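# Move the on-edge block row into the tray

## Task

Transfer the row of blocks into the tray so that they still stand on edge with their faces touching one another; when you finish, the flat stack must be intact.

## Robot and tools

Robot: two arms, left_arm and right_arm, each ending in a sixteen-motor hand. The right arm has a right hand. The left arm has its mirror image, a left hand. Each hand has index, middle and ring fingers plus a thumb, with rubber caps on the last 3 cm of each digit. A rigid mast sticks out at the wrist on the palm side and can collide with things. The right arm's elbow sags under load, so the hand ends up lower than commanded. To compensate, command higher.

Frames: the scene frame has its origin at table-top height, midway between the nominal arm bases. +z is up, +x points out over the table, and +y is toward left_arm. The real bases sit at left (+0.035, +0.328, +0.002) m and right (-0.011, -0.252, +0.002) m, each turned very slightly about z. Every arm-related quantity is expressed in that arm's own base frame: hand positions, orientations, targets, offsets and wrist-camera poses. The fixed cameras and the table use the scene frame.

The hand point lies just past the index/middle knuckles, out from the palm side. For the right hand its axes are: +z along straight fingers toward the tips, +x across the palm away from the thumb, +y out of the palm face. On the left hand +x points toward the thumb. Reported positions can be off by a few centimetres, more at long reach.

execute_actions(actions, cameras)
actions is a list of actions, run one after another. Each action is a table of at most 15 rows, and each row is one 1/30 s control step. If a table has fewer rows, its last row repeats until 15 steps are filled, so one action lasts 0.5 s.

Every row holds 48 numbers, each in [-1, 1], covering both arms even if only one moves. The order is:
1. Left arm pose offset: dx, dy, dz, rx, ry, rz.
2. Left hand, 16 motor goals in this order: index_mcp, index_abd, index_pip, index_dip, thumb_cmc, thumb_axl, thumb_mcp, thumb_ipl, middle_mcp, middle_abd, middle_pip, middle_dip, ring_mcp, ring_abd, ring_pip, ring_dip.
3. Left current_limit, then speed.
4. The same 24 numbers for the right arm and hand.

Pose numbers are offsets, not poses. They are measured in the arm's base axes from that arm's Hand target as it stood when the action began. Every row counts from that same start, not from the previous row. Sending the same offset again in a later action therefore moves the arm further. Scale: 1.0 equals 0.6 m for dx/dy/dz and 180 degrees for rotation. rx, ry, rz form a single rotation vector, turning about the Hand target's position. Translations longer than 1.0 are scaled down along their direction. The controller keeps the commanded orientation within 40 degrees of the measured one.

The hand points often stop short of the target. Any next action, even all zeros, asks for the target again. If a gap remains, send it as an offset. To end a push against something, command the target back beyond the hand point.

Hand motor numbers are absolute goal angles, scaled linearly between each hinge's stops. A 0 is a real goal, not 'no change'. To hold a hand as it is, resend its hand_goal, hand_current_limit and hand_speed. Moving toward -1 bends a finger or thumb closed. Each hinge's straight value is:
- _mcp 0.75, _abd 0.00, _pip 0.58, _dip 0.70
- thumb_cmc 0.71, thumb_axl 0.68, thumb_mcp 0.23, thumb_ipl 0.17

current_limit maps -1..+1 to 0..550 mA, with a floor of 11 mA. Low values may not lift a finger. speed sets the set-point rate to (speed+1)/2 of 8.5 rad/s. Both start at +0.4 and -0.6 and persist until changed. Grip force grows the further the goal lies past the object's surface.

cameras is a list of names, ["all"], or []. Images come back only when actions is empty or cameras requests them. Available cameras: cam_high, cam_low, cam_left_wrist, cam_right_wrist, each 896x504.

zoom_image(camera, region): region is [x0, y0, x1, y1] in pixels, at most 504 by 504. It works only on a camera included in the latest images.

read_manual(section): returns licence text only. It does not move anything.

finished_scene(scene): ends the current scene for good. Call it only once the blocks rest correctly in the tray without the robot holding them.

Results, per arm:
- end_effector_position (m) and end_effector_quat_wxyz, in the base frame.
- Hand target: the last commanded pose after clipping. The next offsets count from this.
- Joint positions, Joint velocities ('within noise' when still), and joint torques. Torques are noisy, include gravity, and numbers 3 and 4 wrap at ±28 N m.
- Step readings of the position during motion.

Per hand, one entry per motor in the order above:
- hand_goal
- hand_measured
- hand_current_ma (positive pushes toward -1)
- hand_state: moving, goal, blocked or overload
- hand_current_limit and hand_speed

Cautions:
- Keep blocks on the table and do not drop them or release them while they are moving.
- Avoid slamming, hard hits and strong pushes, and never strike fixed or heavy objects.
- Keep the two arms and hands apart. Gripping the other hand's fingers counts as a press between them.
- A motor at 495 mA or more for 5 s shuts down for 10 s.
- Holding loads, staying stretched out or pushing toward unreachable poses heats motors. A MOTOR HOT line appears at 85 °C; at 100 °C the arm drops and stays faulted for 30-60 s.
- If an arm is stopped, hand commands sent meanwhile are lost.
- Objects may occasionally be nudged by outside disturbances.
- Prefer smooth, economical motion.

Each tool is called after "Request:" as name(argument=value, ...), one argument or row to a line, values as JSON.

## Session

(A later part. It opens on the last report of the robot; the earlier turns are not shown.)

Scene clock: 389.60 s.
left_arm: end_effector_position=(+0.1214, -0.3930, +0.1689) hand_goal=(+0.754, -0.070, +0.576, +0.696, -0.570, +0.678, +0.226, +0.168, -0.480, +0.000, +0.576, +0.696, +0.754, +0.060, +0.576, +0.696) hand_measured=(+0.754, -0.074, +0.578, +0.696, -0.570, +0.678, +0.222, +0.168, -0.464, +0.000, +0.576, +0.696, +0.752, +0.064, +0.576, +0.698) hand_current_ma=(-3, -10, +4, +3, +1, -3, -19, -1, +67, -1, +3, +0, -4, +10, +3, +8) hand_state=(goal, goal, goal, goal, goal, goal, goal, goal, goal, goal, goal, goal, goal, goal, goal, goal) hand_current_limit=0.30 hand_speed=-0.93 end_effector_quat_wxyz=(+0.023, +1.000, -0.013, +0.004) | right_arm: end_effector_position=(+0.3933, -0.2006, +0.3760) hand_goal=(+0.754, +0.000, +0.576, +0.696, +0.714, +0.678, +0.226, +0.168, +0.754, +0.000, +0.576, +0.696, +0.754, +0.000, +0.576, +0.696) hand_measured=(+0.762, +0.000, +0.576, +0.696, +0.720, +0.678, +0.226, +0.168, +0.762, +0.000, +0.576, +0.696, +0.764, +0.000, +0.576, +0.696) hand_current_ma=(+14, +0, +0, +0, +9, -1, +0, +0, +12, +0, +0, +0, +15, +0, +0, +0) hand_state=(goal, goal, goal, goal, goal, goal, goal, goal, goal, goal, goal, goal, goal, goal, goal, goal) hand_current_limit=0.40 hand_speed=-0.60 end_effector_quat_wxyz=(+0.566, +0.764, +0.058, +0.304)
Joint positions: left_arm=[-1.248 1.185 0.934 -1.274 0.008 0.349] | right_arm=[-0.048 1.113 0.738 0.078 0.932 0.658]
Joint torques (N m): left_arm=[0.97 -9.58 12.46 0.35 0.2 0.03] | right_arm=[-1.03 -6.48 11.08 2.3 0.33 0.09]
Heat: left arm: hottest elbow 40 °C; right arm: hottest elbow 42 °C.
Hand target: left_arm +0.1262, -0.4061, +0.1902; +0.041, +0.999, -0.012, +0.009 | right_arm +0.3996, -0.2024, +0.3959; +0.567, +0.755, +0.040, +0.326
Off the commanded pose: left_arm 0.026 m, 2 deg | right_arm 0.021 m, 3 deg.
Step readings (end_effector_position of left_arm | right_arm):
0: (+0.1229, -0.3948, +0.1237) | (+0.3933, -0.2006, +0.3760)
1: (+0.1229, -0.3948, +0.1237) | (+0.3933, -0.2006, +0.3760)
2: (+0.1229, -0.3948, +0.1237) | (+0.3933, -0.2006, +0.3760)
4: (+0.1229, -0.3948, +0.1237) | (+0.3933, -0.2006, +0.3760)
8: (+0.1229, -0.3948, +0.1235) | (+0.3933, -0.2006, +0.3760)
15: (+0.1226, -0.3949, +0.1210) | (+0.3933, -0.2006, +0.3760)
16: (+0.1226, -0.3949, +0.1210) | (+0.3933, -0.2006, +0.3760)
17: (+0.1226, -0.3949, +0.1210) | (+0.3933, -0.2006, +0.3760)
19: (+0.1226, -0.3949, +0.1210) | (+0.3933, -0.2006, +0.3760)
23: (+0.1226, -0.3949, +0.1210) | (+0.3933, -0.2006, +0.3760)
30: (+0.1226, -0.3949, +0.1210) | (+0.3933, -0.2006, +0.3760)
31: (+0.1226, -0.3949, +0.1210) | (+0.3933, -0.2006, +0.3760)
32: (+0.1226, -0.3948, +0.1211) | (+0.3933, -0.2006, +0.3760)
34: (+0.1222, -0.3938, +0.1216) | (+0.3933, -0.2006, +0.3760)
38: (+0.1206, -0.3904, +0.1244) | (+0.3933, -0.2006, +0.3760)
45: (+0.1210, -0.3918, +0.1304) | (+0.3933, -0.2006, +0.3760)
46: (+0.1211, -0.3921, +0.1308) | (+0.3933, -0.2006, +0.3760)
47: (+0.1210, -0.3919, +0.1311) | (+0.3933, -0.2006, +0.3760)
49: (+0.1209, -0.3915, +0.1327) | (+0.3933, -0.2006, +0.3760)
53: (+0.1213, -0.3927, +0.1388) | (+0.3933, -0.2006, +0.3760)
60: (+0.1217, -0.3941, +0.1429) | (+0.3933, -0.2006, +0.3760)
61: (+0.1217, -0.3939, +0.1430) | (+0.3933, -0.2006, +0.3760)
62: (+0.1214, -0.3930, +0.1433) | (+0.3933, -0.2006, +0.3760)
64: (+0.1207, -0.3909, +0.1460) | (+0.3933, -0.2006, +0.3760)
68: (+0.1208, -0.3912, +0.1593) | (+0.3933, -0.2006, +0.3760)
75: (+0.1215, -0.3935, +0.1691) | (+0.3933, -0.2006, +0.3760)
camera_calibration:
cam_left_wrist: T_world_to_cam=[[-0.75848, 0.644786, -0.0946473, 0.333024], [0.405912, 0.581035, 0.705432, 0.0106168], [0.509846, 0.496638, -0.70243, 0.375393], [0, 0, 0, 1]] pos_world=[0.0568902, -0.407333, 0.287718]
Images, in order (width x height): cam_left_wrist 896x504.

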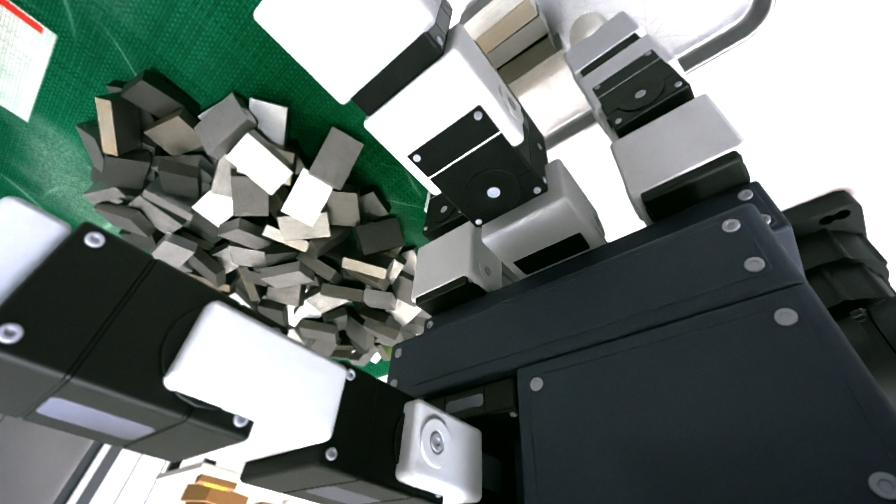

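Request:
execute_actions(
  actions=[
    [[0.029,0.145,0.012,0.026,0.005,0.0098,0.754,-0.05,0.576,0.696,-0.57,0.678,0.226,0.168,-0.48,0,0.576,0.696,0.754,0.05,0.576,0.696,0.3,-0.9,0,0,0,0,0,0,0.754,0,0.576,0.696,0.714,0.678,0.226,0.168,0.754,0,0.576,0.696,0.754,0,0.576,0.696,0.4,-0.6]],
    [[0.049,0.133,0.006,0,0,0.0098,0.754,-0.05,0.576,0.696,-0.57,0.678,0.226,0.168,-0.48,0,0.576,0.696,0.754,0.05,0.576,0.696,0.3,-0.9,0,0,0,0,0,0,0.754,0,0.576,0.696,0.714,0.678,0.226,0.168,0.754,0,0.576,0.696,0.754,0,0.576,0.696,0.4,-0.6]],
    [[0.046,0.133,0,0,0,0.0098,0.754,-0.05,0.576,0.696,-0.57,0.678,0.226,0.168,-0.48,0,0.576,0.696,0.754,0.05,0.576,0.696,0.3,-0.9,0,0,0,0,0,0,0.754,0,0.576,0.696,0.714,0.678,0.226,0.168,0.754,0,0.576,0.696,0.754,0,0.576,0.696,0.4,-0.6]],
    [[0.0305,0.137,0,0,0,0.0098,0.754,-0.05,0.576,0.696,-0.57,0.678,0.226,0.168,-0.48,0,0.576,0.696,0.754,0.05,0.576,0.696,0.3,-0.9,0,0,0,0,0,0,0.754,0,0.576,0.696,0.714,0.678,0.226,0.168,0.754,0,0.576,0.696,0.754,0,0.576,0.696,0.4,-0.6]],
    [[0,0.1153,-0.033,0,0,0.0098,0.754,-0.05,0.576,0.696,-0.57,0.678,0.226,0.168,-0.48,0,0.576,0.696,0.754,0.05,0.576,0.696,0.3,-0.9,0,0,0,0,0,0,0.754,0,0.576,0.696,0.714,0.678,0.226,0.168,0.754,0,0.576,0.696,0.754,0,0.576,0.696,0.4,-0.6]],
    [[0,0,-0.0258,0,0,0,0.754,-0.05,0.576,0.696,-0.57,0.678,0.226,0.168,-0.48,0,0.576,0.696,0.754,0.05,0.576,0.696,0.3,-0.9,0,0,0,0,0,0,0.754,0,0.576,0.696,0.714,0.678,0.226,0.168,0.754,0,0.576,0.696,0.754,0,0.576,0.696,0.4,-0.6]],
  ],
  cameras=["cam_left_wrist","cam_low"],
)

Request:
zoom_image(
  camera="cam_left_wrist",
  region=[460, 0, 620, 140],
)

Request:
zoom_image(
  camera="cam_low",
  region=[395, 225, 465, 285],
)

Scene clock: 393.70 s.
left_arm: end_effector_position=(+0.2195, -0.0093, +0.1707) hand_goal=(+0.754, -0.050, +0.576, +0.696, -0.570, +0.678, +0.226, +0.168, -0.480, +0.000, +0.576, +0.696, +0.754, +0.050, +0.576, +0.696) hand_measured=(+0.752, -0.052, +0.576, +0.696, -0.570, +0.678, +0.222, +0.168, -0.464, +0.000, +0.576, +0.696, +0.752, +0.052, +0.576, +0.698) hand_current_ma=(-10, -7, +1, +3, -2, -3, -19, -1, +65, -2, +3, +0, -8, +4, +2, +8) hand_state=(goal, goal, goal, goal, goal, goal, goal, goal, goal, goal, goal, goal, goal, goal, goal, goal) hand_current_limit=0.30 hand_speed=-0.90 end_effector_quat_wxyz=(-0.002, +0.998, +0.067, +0.005) | right_arm: end_effector_position=(+0.3933, -0.2006, +0.3760) hand_goal=(+0.754, +0.000, +0.576, +0.696, +0.714, +0.678, +0.226, +0.168, +0.754, +0.000, +0.576, +0.696, +0.754, +0.000, +0.576, +0.696) hand_measured=(+0.762, +0.000, +0.576, +0.696, +0.720, +0.678, +0.226, +0.168, +0.762, +0.000, +0.576, +0.696, +0.764, +0.000, +0.576, +0.696) hand_current_ma=(+14, +0, +0, +0, +9, -1, +0, +0, +12, +0, +0, +0, +15, +0, +0, +0) hand_state=(goal, goal, goal, goal, goal, goal, goal, goal, goal, goal, goal, goal, goal, goal, goal, goal) hand_current_limit=0.40 hand_speed=-0.60 end_effector_quat_wxyz=(+0.566, +0.764, +0.058, +0.304)
Joint positions: left_arm=[0.371 0.83 0.732 -1.462 -0.001 1.807] | right_arm=[-0.048 1.113 0.738 0.078 0.932 0.658]
Joint torques (N m): left_arm=[1.55 -3.25 8.1 0.76 0.39 0.19] | right_arm=[-1.08 -6.42 11.04 2.3 0.33 0.09]
Heat: left arm: hottest elbow 40 °C; right arm: hottest elbow 42 °C.
Hand target: left_arm +0.2187, -0.0082, +0.1658; +0.000, +0.998, +0.064, +0.001 | right_arm +0.3996, -0.2024, +0.3959; +0.567, +0.755, +0.040, +0.326
Off the commanded pose: left_arm 0.005 m, 1 deg | right_arm 0.021 m, 3 deg.
Step readings (end_effector_position of left_arm | right_arm):
0: (+0.1214, -0.3930, +0.1689) | (+0.3933, -0.2006, +0.3760)
1: (+0.1214, -0.3925, +0.1688) | (+0.3933, -0.2006, +0.3760)
2: (+0.1222, -0.3893, +0.1691) | (+0.3933, -0.2006, +0.3760)
4: (+0.1259, -0.3754, +0.1737) | (+0.3933, -0.2006, +0.3760)
8: (+0.1422, -0.3426, +0.1937) | (+0.3933, -0.2006, +0.3760)
15: (+0.1456, -0.3253, +0.2061) | (+0.3933, -0.2006, +0.3760)
16: (+0.1456, -0.3244, +0.2054) | (+0.3933, -0.2006, +0.3760)
17: (+0.1459, -0.3212, +0.2040) | (+0.3933, -0.2006, +0.3760)
19: (+0.1530, -0.3033, +0.1989) | (+0.3933, -0.2006, +0.3760)
23: (+0.1709, -0.2591, +0.1968) | (+0.3933, -0.2006, +0.3760)
30: (+0.1771, -0.2427, +0.2045) | (+0.3933, -0.2006, +0.3760)
31: (+0.1771, -0.2420, +0.2045) | (+0.3933, -0.2006, +0.3760)
32: (+0.1779, -0.2392, +0.2042) | (+0.3933, -0.2006, +0.3760)
34: (+0.1862, -0.2208, +0.2018) | (+0.3933, -0.2006, +0.3760)
38: (+0.2022, -0.1780, +0.2011) | (+0.3933, -0.2006, +0.3760)
45: (+0.2063, -0.1606, +0.2043) | (+0.3933, -0.2006, +0.3760)
46: (+0.2061, -0.1598, +0.2043) | (+0.3933, -0.2006, +0.3760)
47: (+0.2066, -0.1565, +0.2041) | (+0.3933, -0.2006, +0.3760)
49: (+0.2135, -0.1366, +0.2031) | (+0.3933, -0.2006, +0.3760)
53: (+0.2253, -0.0935, +0.2030) | (+0.3933, -0.2006, +0.3760)
60: (+0.2223, -0.0768, +0.2036) | (+0.3933, -0.2006, +0.3760)
61: (+0.2216, -0.0761, +0.2032) | (+0.3933, -0.2006, +0.3760)
62: (+0.2211, -0.0731, +0.2025) | (+0.3933, -0.2006, +0.3760)
64: (+0.2224, -0.0555, +0.1986) | (+0.3933, -0.2006, +0.3760)
68: (+0.2223, -0.0192, +0.1900) | (+0.3933, -0.2006, +0.3760)
75: (+0.2220, -0.0080, +0.1858) | (+0.3933, -0.2006, +0.3760)
76: (+0.2218, -0.0081, +0.1856) | (+0.3933, -0.2006, +0.3760)
77: (+0.2219, -0.0082, +0.1849) | (+0.3933, -0.2006, +0.3760)
79: (+0.2219, -0.0082, +0.1813) | (+0.3933, -0.2006, +0.3760)
83: (+0.2194, -0.0092, +0.1731) | (+0.3933, -0.2006, +0.3760)
90: (+0.2195, -0.0093, +0.1707) | (+0.3933, -0.2006, +0.3760)
camera_calibration:
cam_left_wrist: T_world_to_cam=[[-0.852468, 0.518753, -0.0647626, 0.174659], [0.311138, 0.602999, 0.734565, -0.237529], [0.420109, 0.606043, -0.675441, 0.152192], [0, 0, 0, 1]] pos_world=[0.158858, -0.0396101, 0.288588]
Images, in order (width x height): cam_low 896x504, cam_left_wrist 896x504.

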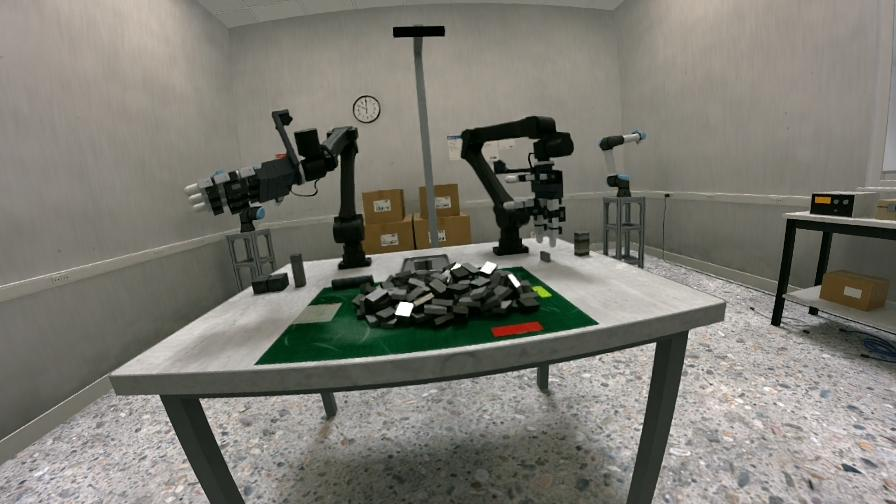

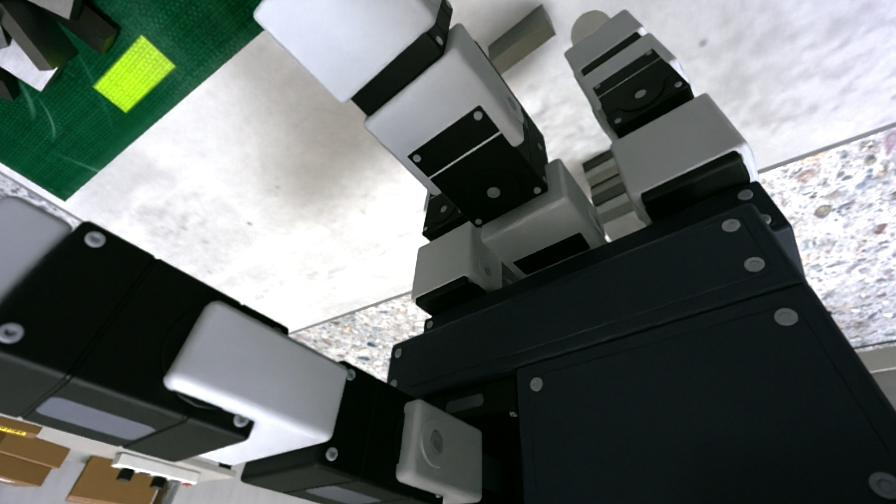

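Scaled by 3.150.

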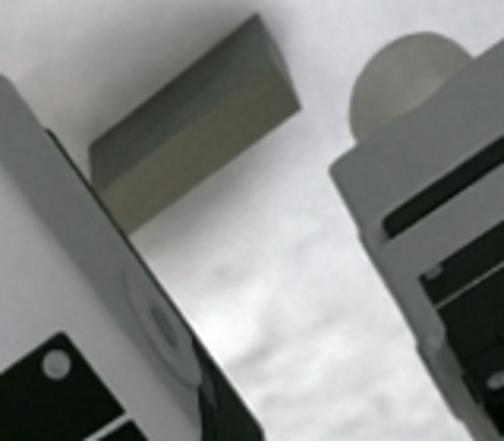

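Scaled by 7.200.

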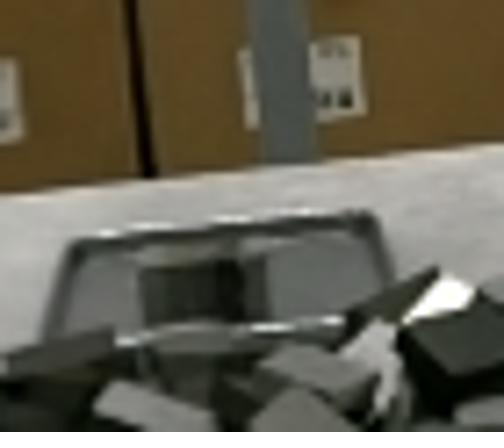

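Request:
execute_actions(
  actions=[
    [[0,0,-0.042,0,0,0,0.754,-0.05,0.576,0.696,-0.57,0.678,0.226,0.168,-0.48,0,0.576,0.696,0.754,0.05,0.576,0.696,0.3,-0.9,0,0,0,0,0,0,0.754,0,0.576,0.696,0.714,0.678,0.226,0.168,0.754,0,0.576,0.696,0.754,0,0.576,0.696,0.4,-0.6]],
    [[0,0,-0.037,0,0,0,0.754,-0.05,0.576,0.696,-0.57,0.678,0.226,0.168,-0.48,0,0.576,0.696,0.754,0.05,0.576,0.696,0.3,-0.9,0,0,0,0,0,0,0.754,0,0.576,0.696,0.714,0.678,0.226,0.168,0.754,0,0.576,0.696,0.754,0,0.576,0.696,0.4,-0.6]],
    [[0,0,0,0,0,0,0.754,-0.24,0.576,0.696,-0.57,0.678,0.226,0.168,-0.48,0,0.576,0.696,0.754,0.24,0.576,0.696,0.3,-0.92,0,0,0,0,0,0,0.754,0,0.576,0.696,0.714,0.678,0.226,0.168,0.754,0,0.576,0.696,0.754,0,0.576,0.696,0.4,-0.6]],
    [[0,0,0,0,0,0,0.754,-0.24,0.576,0.696,-0.57,0.678,0.226,0.168,-0.48,0,0.576,0.696,0.754,0.24,0.576,0.696,0.3,-0.92,0,0,0,0,0,0,0.754,0,0.576,0.696,0.714,0.678,0.226,0.168,0.754,0,0.576,0.696,0.754,0,0.576,0.696,0.4,-0.6]],
  ],
  cameras=["cam_left_wrist"],
)

Request:
zoom_image(
  camera="cam_left_wrist",
  region=[460, 0, 620, 140],
)

Scene clock: 396.30 s.
left_arm: end_effector_position=(+0.2199, -0.0090, +0.1228) hand_goal=(+0.754, -0.240, +0.576, +0.696, -0.570, +0.678, +0.226, +0.168, -0.480, +0.000, +0.576, +0.696, +0.754, +0.240, +0.576, +0.696) hand_measured=(+0.752, -0.166, +0.576, +0.696, -0.570, +0.678, +0.222, +0.168, -0.464, +0.000, +0.576, +0.696, +0.752, +0.142, +0.576, +0.698) hand_current_ma=(-10, +292, +1, +3, -2, -3, -19, -1, +65, -2, +3, +0, -8, -357, +2, +8) hand_state=(goal, blocked, goal, goal, goal, goal, goal, goal, goal, goal, goal, goal, goal, blocked, goal, goal) hand_current_limit=0.30 hand_speed=-0.92 end_effector_quat_wxyz=(-0.002, +0.998, +0.067, +0.004) | right_arm: end_effector_position=(+0.3933, -0.2006, +0.3760) hand_goal=(+0.754, +0.000, +0.576, +0.696, +0.714, +0.678, +0.226, +0.168, +0.754, +0.000, +0.576, +0.696, +0.754, +0.000, +0.576, +0.696) hand_measured=(+0.762, +0.000, +0.576, +0.696, +0.720, +0.678, +0.226, +0.168, +0.762, +0.000, +0.576, +0.696, +0.764, +0.000, +0.576, +0.696) hand_current_ma=(+14, +0, +0, +0, +9, -1, +0, +0, +12, +0, +0, +0, +15, +0, +0, +0) hand_state=(goal, goal, goal, goal, goal, goal, goal, goal, goal, goal, goal, goal, goal, goal, goal, goal) hand_current_limit=0.40 hand_speed=-0.60 end_effector_quat_wxyz=(+0.566, +0.764, +0.058, +0.304)
Joint positions: left_arm=[0.372 0.861 0.619 -1.319 -0.001 1.809] | right_arm=[-0.048 1.113 0.738 0.078 0.932 0.658]
Joint torques (N m): left_arm=[1.26 -3.6 7.79 0.81 0.37 0.13] | right_arm=[-1.08 -6.42 11.07 2.3 0.33 0.09]
Heat: left arm: hottest elbow 39 °C; right arm: hottest elbow 42 °C.
Hand target: left_arm +0.2188, -0.0082, +0.1184; +0.000, +0.998, +0.065, +0.001 | right_arm +0.3996, -0.2024, +0.3959; +0.567, +0.755, +0.040, +0.326
Off the commanded pose: left_arm 0.005 m, 0 deg | right_arm 0.021 m, 3 deg.
Step readings (end_effector_position of left_arm | right_arm):
0: (+0.2195, -0.0093, +0.1707) | (+0.3933, -0.2006, +0.3760)
1: (+0.2194, -0.0093, +0.1704) | (+0.3933, -0.2006, +0.3760)
2: (+0.2201, -0.0090, +0.1693) | (+0.3933, -0.2006, +0.3760)
4: (+0.2208, -0.0087, +0.1628) | (+0.3933, -0.2006, +0.3760)
8: (+0.2174, -0.0099, +0.1490) | (+0.3933, -0.2006, +0.3760)
15: (+0.2192, -0.0092, +0.1451) | (+0.3933, -0.2006, +0.3760)
16: (+0.2194, -0.0092, +0.1449) | (+0.3933, -0.2006, +0.3760)
17: (+0.2200, -0.0089, +0.1440) | (+0.3933, -0.2006, +0.3760)
19: (+0.2212, -0.0085, +0.1388) | (+0.3933, -0.2006, +0.3760)
23: (+0.2182, -0.0096, +0.1268) | (+0.3933, -0.2006, +0.3760)
30: (+0.2195, -0.0091, +0.1229) | (+0.3933, -0.2006, +0.3760)
31: (+0.2197, -0.0091, +0.1229) | (+0.3933, -0.2006, +0.3760)
32: (+0.2197, -0.0090, +0.1229) | (+0.3933, -0.2006, +0.3760)
34: (+0.2198, -0.0090, +0.1229) | (+0.3933, -0.2006, +0.3760)
38: (+0.2199, -0.0090, +0.1229) | (+0.3933, -0.2006, +0.3760)
45: (+0.2199, -0.0090, +0.1229) | (+0.3933, -0.2006, +0.3760)
46: (+0.2199, -0.0090, +0.1228) | (+0.3933, -0.2006, +0.3760)
47: (+0.2199, -0.0090, +0.1228) | (+0.3933, -0.2006, +0.3760)
49: (+0.2199, -0.0090, +0.1228) | (+0.3933, -0.2006, +0.3760)
53: (+0.2199, -0.0090, +0.1228) | (+0.3933, -0.2006, +0.3760)
60: (+0.2199, -0.0090, +0.1228) | (+0.3933, -0.2006, +0.3760)
camera_calibration:
cam_left_wrist: T_world_to_cam=[[-0.852116, 0.519386, -0.0643191, 0.171593], [0.312365, 0.60334, 0.733764, -0.202861], [0.419913, 0.60516, -0.676354, 0.119609], [0, 0, 0, 1]] pos_world=[0.159358, -0.0391113, 0.240787]
Images, in order (width x height): cam_left_wrist 896x504.

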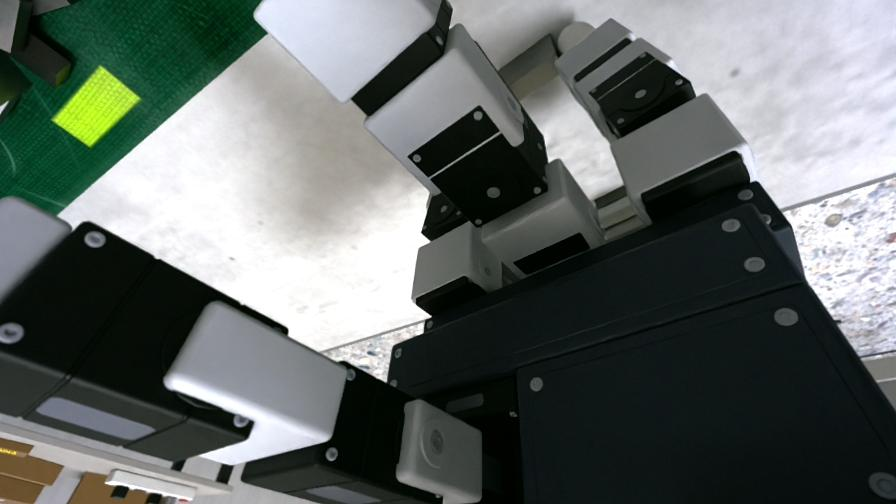

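Scaled by 3.150.

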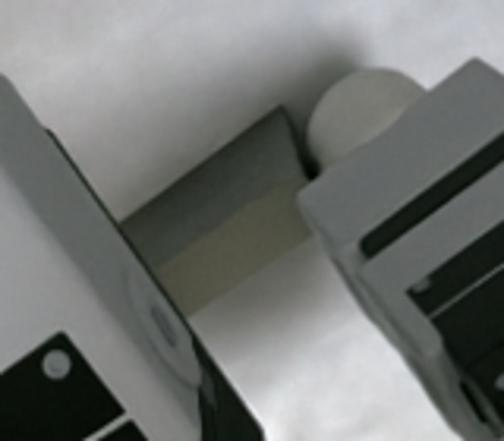

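Request:
execute_actions(
  actions=[
    [[0.0242,0.0157,0.0396,0.0095,-0.0147,0,0.754,-0.24,0.576,0.696,-0.57,0.678,0.226,0.168,-0.48,0,0.576,0.696,0.754,0.24,0.576,0.696,0.35,-0.93,0,0,0,0,0,0,0.754,0,0.576,0.696,0.714,0.678,0.226,0.168,0.754,0,0.576,0.696,0.754,0,0.576,0.696,0.4,-0.6]],
    [[0.003,0,0.05,0,0,0,0.754,-0.24,0.576,0.696,-0.57,0.678,0.226,0.168,-0.48,0,0.576,0.696,0.754,0.24,0.576,0.696,0.35,-0.93,0,0,0,0,0,0,0.754,0,0.576,0.696,0.714,0.678,0.226,0.168,0.754,0,0.576,0.696,0.754,0,0.576,0.696,0.4,-0.6]],
    [[0.004,-0.02,0.045,0,0,0,0.754,-0.24,0.576,0.696,-0.57,0.678,0.226,0.168,-0.48,0,0.576,0.696,0.754,0.24,0.576,0.696,0.35,-0.93,0,0,0,0,0,0,0.754,0,0.576,0.696,0.714,0.678,0.226,0.168,0.754,0,0.576,0.696,0.754,0,0.576,0.696,0.4,-0.6]],
    [[0,-0.105,0.007,-0.0024,0.0037,-0.0104,0.754,-0.24,0.576,0.696,-0.57,0.678,0.226,0.168,-0.48,0,0.576,0.696,0.754,0.24,0.576,0.696,0.35,-0.93,0,0,0,0,0,0,0.754,0,0.576,0.696,0.714,0.678,0.226,0.168,0.754,0,0.576,0.696,0.754,0,0.576,0.696,0.4,-0.6]],
    [[-0.0157,-0.11,0,-0.0024,0.0037,-0.0104,0.754,-0.24,0.576,0.696,-0.57,0.678,0.226,0.168,-0.48,0,0.576,0.696,0.754,0.24,0.576,0.696,0.35,-0.93,0,0,0,0,0,0,0.754,0,0.576,0.696,0.714,0.678,0.226,0.168,0.754,0,0.576,0.696,0.754,0,0.576,0.696,0.4,-0.6]],
    [[-0.0365,-0.112,0,-0.0014,0.0025,-0.0104,0.754,-0.24,0.576,0.696,-0.57,0.678,0.226,0.168,-0.48,0,0.576,0.696,0.754,0.24,0.576,0.696,0.35,-0.93,0,0,0,0,0,0,0.754,0,0.576,0.696,0.714,0.678,0.226,0.168,0.754,0,0.576,0.696,0.754,0,0.576,0.696,0.4,-0.6]],
    [[-0.0467,-0.1,-0.0067,-0.0013,0.0025,-0.0104,0.754,-0.24,0.576,0.696,-0.57,0.678,0.226,0.168,-0.48,0,0.576,0.696,0.754,0.24,0.576,0.696,0.35,-0.93,0,0,0,0,0,0,0.754,0,0.576,0.696,0.714,0.678,0.226,0.168,0.754,0,0.576,0.696,0.754,0,0.576,0.696,0.4,-0.6]],
    [[-0.0417,-0.0884,-0.005,-0.0013,0.0025,-0.0104,0.754,-0.24,0.576,0.696,-0.57,0.678,0.226,0.168,-0.48,0,0.576,0.696,0.754,0.24,0.576,0.696,0.35,-0.93,0,0,0,0,0,0,0.754,0,0.576,0.696,0.714,0.678,0.226,0.168,0.754,0,0.576,0.696,0.754,0,0.576,0.696,0.4,-0.6]],
    [[-0.0331,-0.05,0,0,0,0,0.754,-0.24,0.576,0.696,-0.57,0.678,0.226,0.168,-0.48,0,0.576,0.696,0.754,0.24,0.576,0.696,0.35,-0.93,0,0,0,0,0,0,0.754,0,0.576,0.696,0.714,0.678,0.226,0.168,0.754,0,0.576,0.696,0.754,0,0.576,0.696,0.4,-0.6]],
    [[-0.009,0,-0.055,0.003,0,0,0.754,-0.24,0.576,0.696,-0.57,0.678,0.226,0.168,-0.48,0,0.576,0.696,0.754,0.24,0.576,0.696,0.35,-0.93,0,0,0,0,0,0,0.754,0,0.576,0.696,0.714,0.678,0.226,0.168,0.754,0,0.576,0.696,0.754,0,0.576,0.696,0.4,-0.6]],
    [[-0.004,-0.012,-0.015,-0.008,0,0,0.754,-0.24,0.576,0.696,-0.57,0.678,0.226,0.168,-0.48,0,0.576,0.696,0.754,0.24,0.576,0.696,0.35,-0.93,0,0,0,0,0,0,0.754,0,0.576,0.696,0.714,0.678,0.226,0.168,0.754,0,0.576,0.696,0.754,0,0.576,0.696,0.4,-0.6]],
  ],
  cameras=["cam_left_wrist"],
)

Request:
zoom_image(
  camera="cam_left_wrist",
  region=[460, 0, 620, 140],
)

Scene clock: 402.57 s.
left_arm: end_effector_position=(+0.1271, -0.3554, +0.1595) hand_goal=(+0.754, -0.240, +0.576, +0.696, -0.570, +0.678, +0.226, +0.168, -0.480, +0.000, +0.576, +0.696, +0.754, +0.240, +0.576, +0.696) hand_measured=(+0.752, -0.166, +0.576, +0.696, -0.570, +0.678, +0.222, +0.168, -0.464, +0.000, +0.576, +0.696, +0.752, +0.144, +0.576, +0.698) hand_current_ma=(-7, +292, +0, +2, +1, -3, -19, -1, +65, -1, +3, +0, -4, -371, +2, +8) hand_state=(goal, blocked, goal, goal, goal, goal, goal, goal, goal, goal, goal, goal, goal, blocked, goal, goal) hand_current_limit=0.35 hand_speed=-0.93 end_effector_quat_wxyz=(+0.010, +1.000, -0.020, +0.004) | right_arm: end_effector_position=(+0.3933, -0.2006, +0.3760) hand_goal=(+0.754, +0.000, +0.576, +0.696, +0.714, +0.678, +0.226, +0.168, +0.754, +0.000, +0.576, +0.696, +0.754, +0.000, +0.576, +0.696) hand_measured=(+0.762, +0.000, +0.576, +0.696, +0.720, +0.678, +0.226, +0.168, +0.762, +0.000, +0.576, +0.696, +0.764, +0.000, +0.576, +0.696) hand_current_ma=(+14, +0, +0, +0, +9, -1, +0, +0, +12, +0, +0, +0, +15, +0, +0, +0) hand_state=(goal, goal, goal, goal, goal, goal, goal, goal, goal, goal, goal, goal, goal, goal, goal, goal) hand_current_limit=0.40 hand_speed=-0.60 end_effector_quat_wxyz=(+0.566, +0.764, +0.058, +0.304)
Joint positions: left_arm=[-1.188 1.112 0.86 -1.297 0.001 0.422] | right_arm=[-0.048 1.113 0.738 0.078 0.932 0.658]
Joint torques (N m): left_arm=[-0.09 -7.47 8.27 1.09 0.23 -0.13] | right_arm=[-1.08 -6.42 11.07 2.29 0.34 0.09]
Heat: left arm: hottest elbow 40 °C; right arm: hottest elbow 43 °C.
Hand target: left_arm +0.1255, -0.3572, +0.1545; +0.009, +1.000, -0.017, +0.002 | right_arm +0.3996, -0.2024, +0.3959; +0.567, +0.755, +0.040, +0.326
Off the commanded pose: left_arm 0.006 m, 0 deg | right_arm 0.021 m, 3 deg.
Step readings (end_effector_position of left_arm | right_arm):
0: (+0.2199, -0.0090, +0.1228) | (+0.3933, -0.2006, +0.3760)
1: (+0.2199, -0.0090, +0.1228) | (+0.3933, -0.2006, +0.3760)
2: (+0.2199, -0.0089, +0.1228) | (+0.3933, -0.2006, +0.3760)
4: (+0.2198, -0.0086, +0.1227) | (+0.3933, -0.2006, +0.3760)
8: (+0.2195, -0.0079, +0.1225) | (+0.3933, -0.2006, +0.3760)
15: (+0.2193, -0.0077, +0.1225) | (+0.3933, -0.2006, +0.3760)
16: (+0.2195, -0.0076, +0.1227) | (+0.3933, -0.2006, +0.3760)
17: (+0.2189, -0.0077, +0.1238) | (+0.3933, -0.2006, +0.3760)
19: (+0.2178, -0.0079, +0.1288) | (+0.3933, -0.2006, +0.3760)
23: (+0.2222, -0.0062, +0.1433) | (+0.3933, -0.2006, +0.3760)
30: (+0.2241, -0.0054, +0.1505) | (+0.3933, -0.2006, +0.3760)
31: (+0.2236, -0.0055, +0.1505) | (+0.3933, -0.2006, +0.3760)
32: (+0.2226, -0.0061, +0.1515) | (+0.3933, -0.2006, +0.3760)
34: (+0.2205, -0.0084, +0.1557) | (+0.3933, -0.2006, +0.3760)
38: (+0.2224, -0.0129, +0.1696) | (+0.3933, -0.2006, +0.3760)
45: (+0.2249, -0.0138, +0.1776) | (+0.3933, -0.2006, +0.3760)
46: (+0.2248, -0.0142, +0.1775) | (+0.3933, -0.2006, +0.3760)
47: (+0.2247, -0.0168, +0.1775) | (+0.3933, -0.2006, +0.3760)
49: (+0.2235, -0.0314, +0.1791) | (+0.3933, -0.2006, +0.3760)
53: (+0.2182, -0.0653, +0.1836) | (+0.3933, -0.2006, +0.3760)
60: (+0.2203, -0.0734, +0.1823) | (+0.3933, -0.2006, +0.3760)
61: (+0.2207, -0.0738, +0.1822) | (+0.3933, -0.2006, +0.3760)
62: (+0.2208, -0.0767, +0.1821) | (+0.3933, -0.2006, +0.3760)
64: (+0.2179, -0.0923, +0.1829) | (+0.3933, -0.2006, +0.3760)
68: (+0.2069, -0.1270, +0.1839) | (+0.3933, -0.2006, +0.3760)
75: (+0.2095, -0.1347, +0.1810) | (+0.3933, -0.2006, +0.3760)
76: (+0.2102, -0.1352, +0.1809) | (+0.3933, -0.2006, +0.3760)
77: (+0.2101, -0.1382, +0.1809) | (+0.3933, -0.2006, +0.3760)
79: (+0.2031, -0.1539, +0.1815) | (+0.3933, -0.2006, +0.3760)
83: (+0.1829, -0.1877, +0.1824) | (+0.3933, -0.2006, +0.3760)
90: (+0.1878, -0.1960, +0.1804) | (+0.3933, -0.2006, +0.3760)
91: (+0.1884, -0.1965, +0.1802) | (+0.3933, -0.2006, +0.3760)
92: (+0.1878, -0.1990, +0.1801) | (+0.3933, -0.2006, +0.3760)
94: (+0.1790, -0.2124, +0.1799) | (+0.3933, -0.2006, +0.3760)
98: (+0.1566, -0.2426, +0.1784) | (+0.3933, -0.2006, +0.3760)
105: (+0.1622, -0.2504, +0.1756) | (+0.3933, -0.2006, +0.3760)
106: (+0.1627, -0.2506, +0.1757) | (+0.3933, -0.2006, +0.3760)
107: (+0.1624, -0.2528, +0.1758) | (+0.3933, -0.2006, +0.3760)
109: (+0.1554, -0.2646, +0.1762) | (+0.3933, -0.2006, +0.3760)
113: (+0.1368, -0.2937, +0.1758) | (+0.3933, -0.2006, +0.3760)
120: (+0.1402, -0.3010, +0.1728) | (+0.3933, -0.2006, +0.3760)
121: (+0.1406, -0.3011, +0.1729) | (+0.3933, -0.2006, +0.3760)
122: (+0.1407, -0.3019, +0.1729) | (+0.3933, -0.2006, +0.3760)
124: (+0.1362, -0.3082, +0.1736) | (+0.3933, -0.2006, +0.3760)
128: (+0.1226, -0.3259, +0.1747) | (+0.3933, -0.2006, +0.3760)
135: (+0.1233, -0.3301, +0.1737) | (+0.3933, -0.2006, +0.3760)
136: (+0.1236, -0.3302, +0.1737) | (+0.3933, -0.2006, +0.3760)
137: (+0.1244, -0.3316, +0.1740) | (+0.3933, -0.2006, +0.3760)
139: (+0.1268, -0.3369, +0.1744) | (+0.3933, -0.2006, +0.3760)
143: (+0.1285, -0.3473, +0.1730) | (+0.3933, -0.2006, +0.3760)
150: (+0.1284, -0.3482, +0.1690) | (+0.3933, -0.2006, +0.3760)
151: (+0.1284, -0.3482, +0.1687) | (+0.3933, -0.2006, +0.3760)
152: (+0.1285, -0.3490, +0.1683) | (+0.3933, -0.2006, +0.3760)
154: (+0.1283, -0.3513, +0.1666) | (+0.3933, -0.2006, +0.3760)
158: (+0.1272, -0.3538, +0.1615) | (+0.3933, -0.2006, +0.3760)
165: (+0.1270, -0.3551, +0.1594) | (+0.3933, -0.2006, +0.3760)
camera_calibration:
cam_left_wrist: T_world_to_cam=[[-0.749952, 0.656812, -0.0785489, 0.31291], [0.412872, 0.557548, 0.720192, -0.0185904], [0.516826, 0.507679, -0.689314, 0.348151], [0, 0, 0, 1]] pos_world=[0.0624089, -0.371907, 0.277953]
Images, in order (width x height): cam_left_wrist 896x504.

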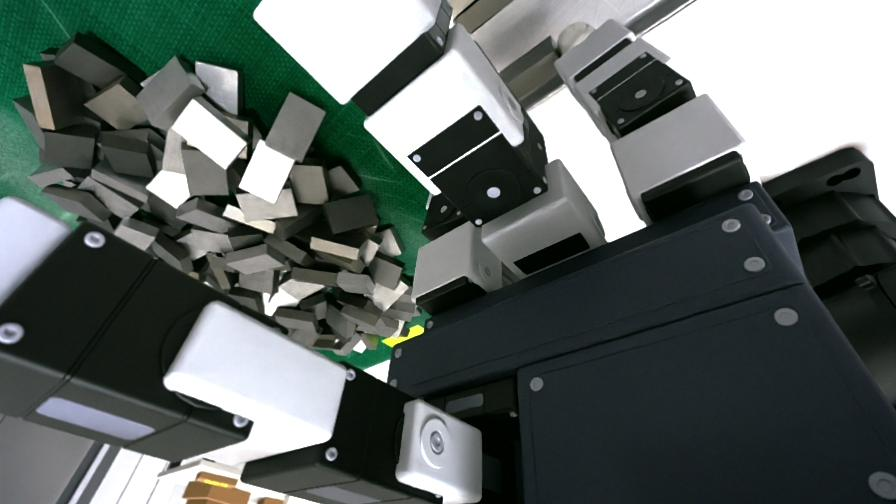

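Scaled by 3.150.

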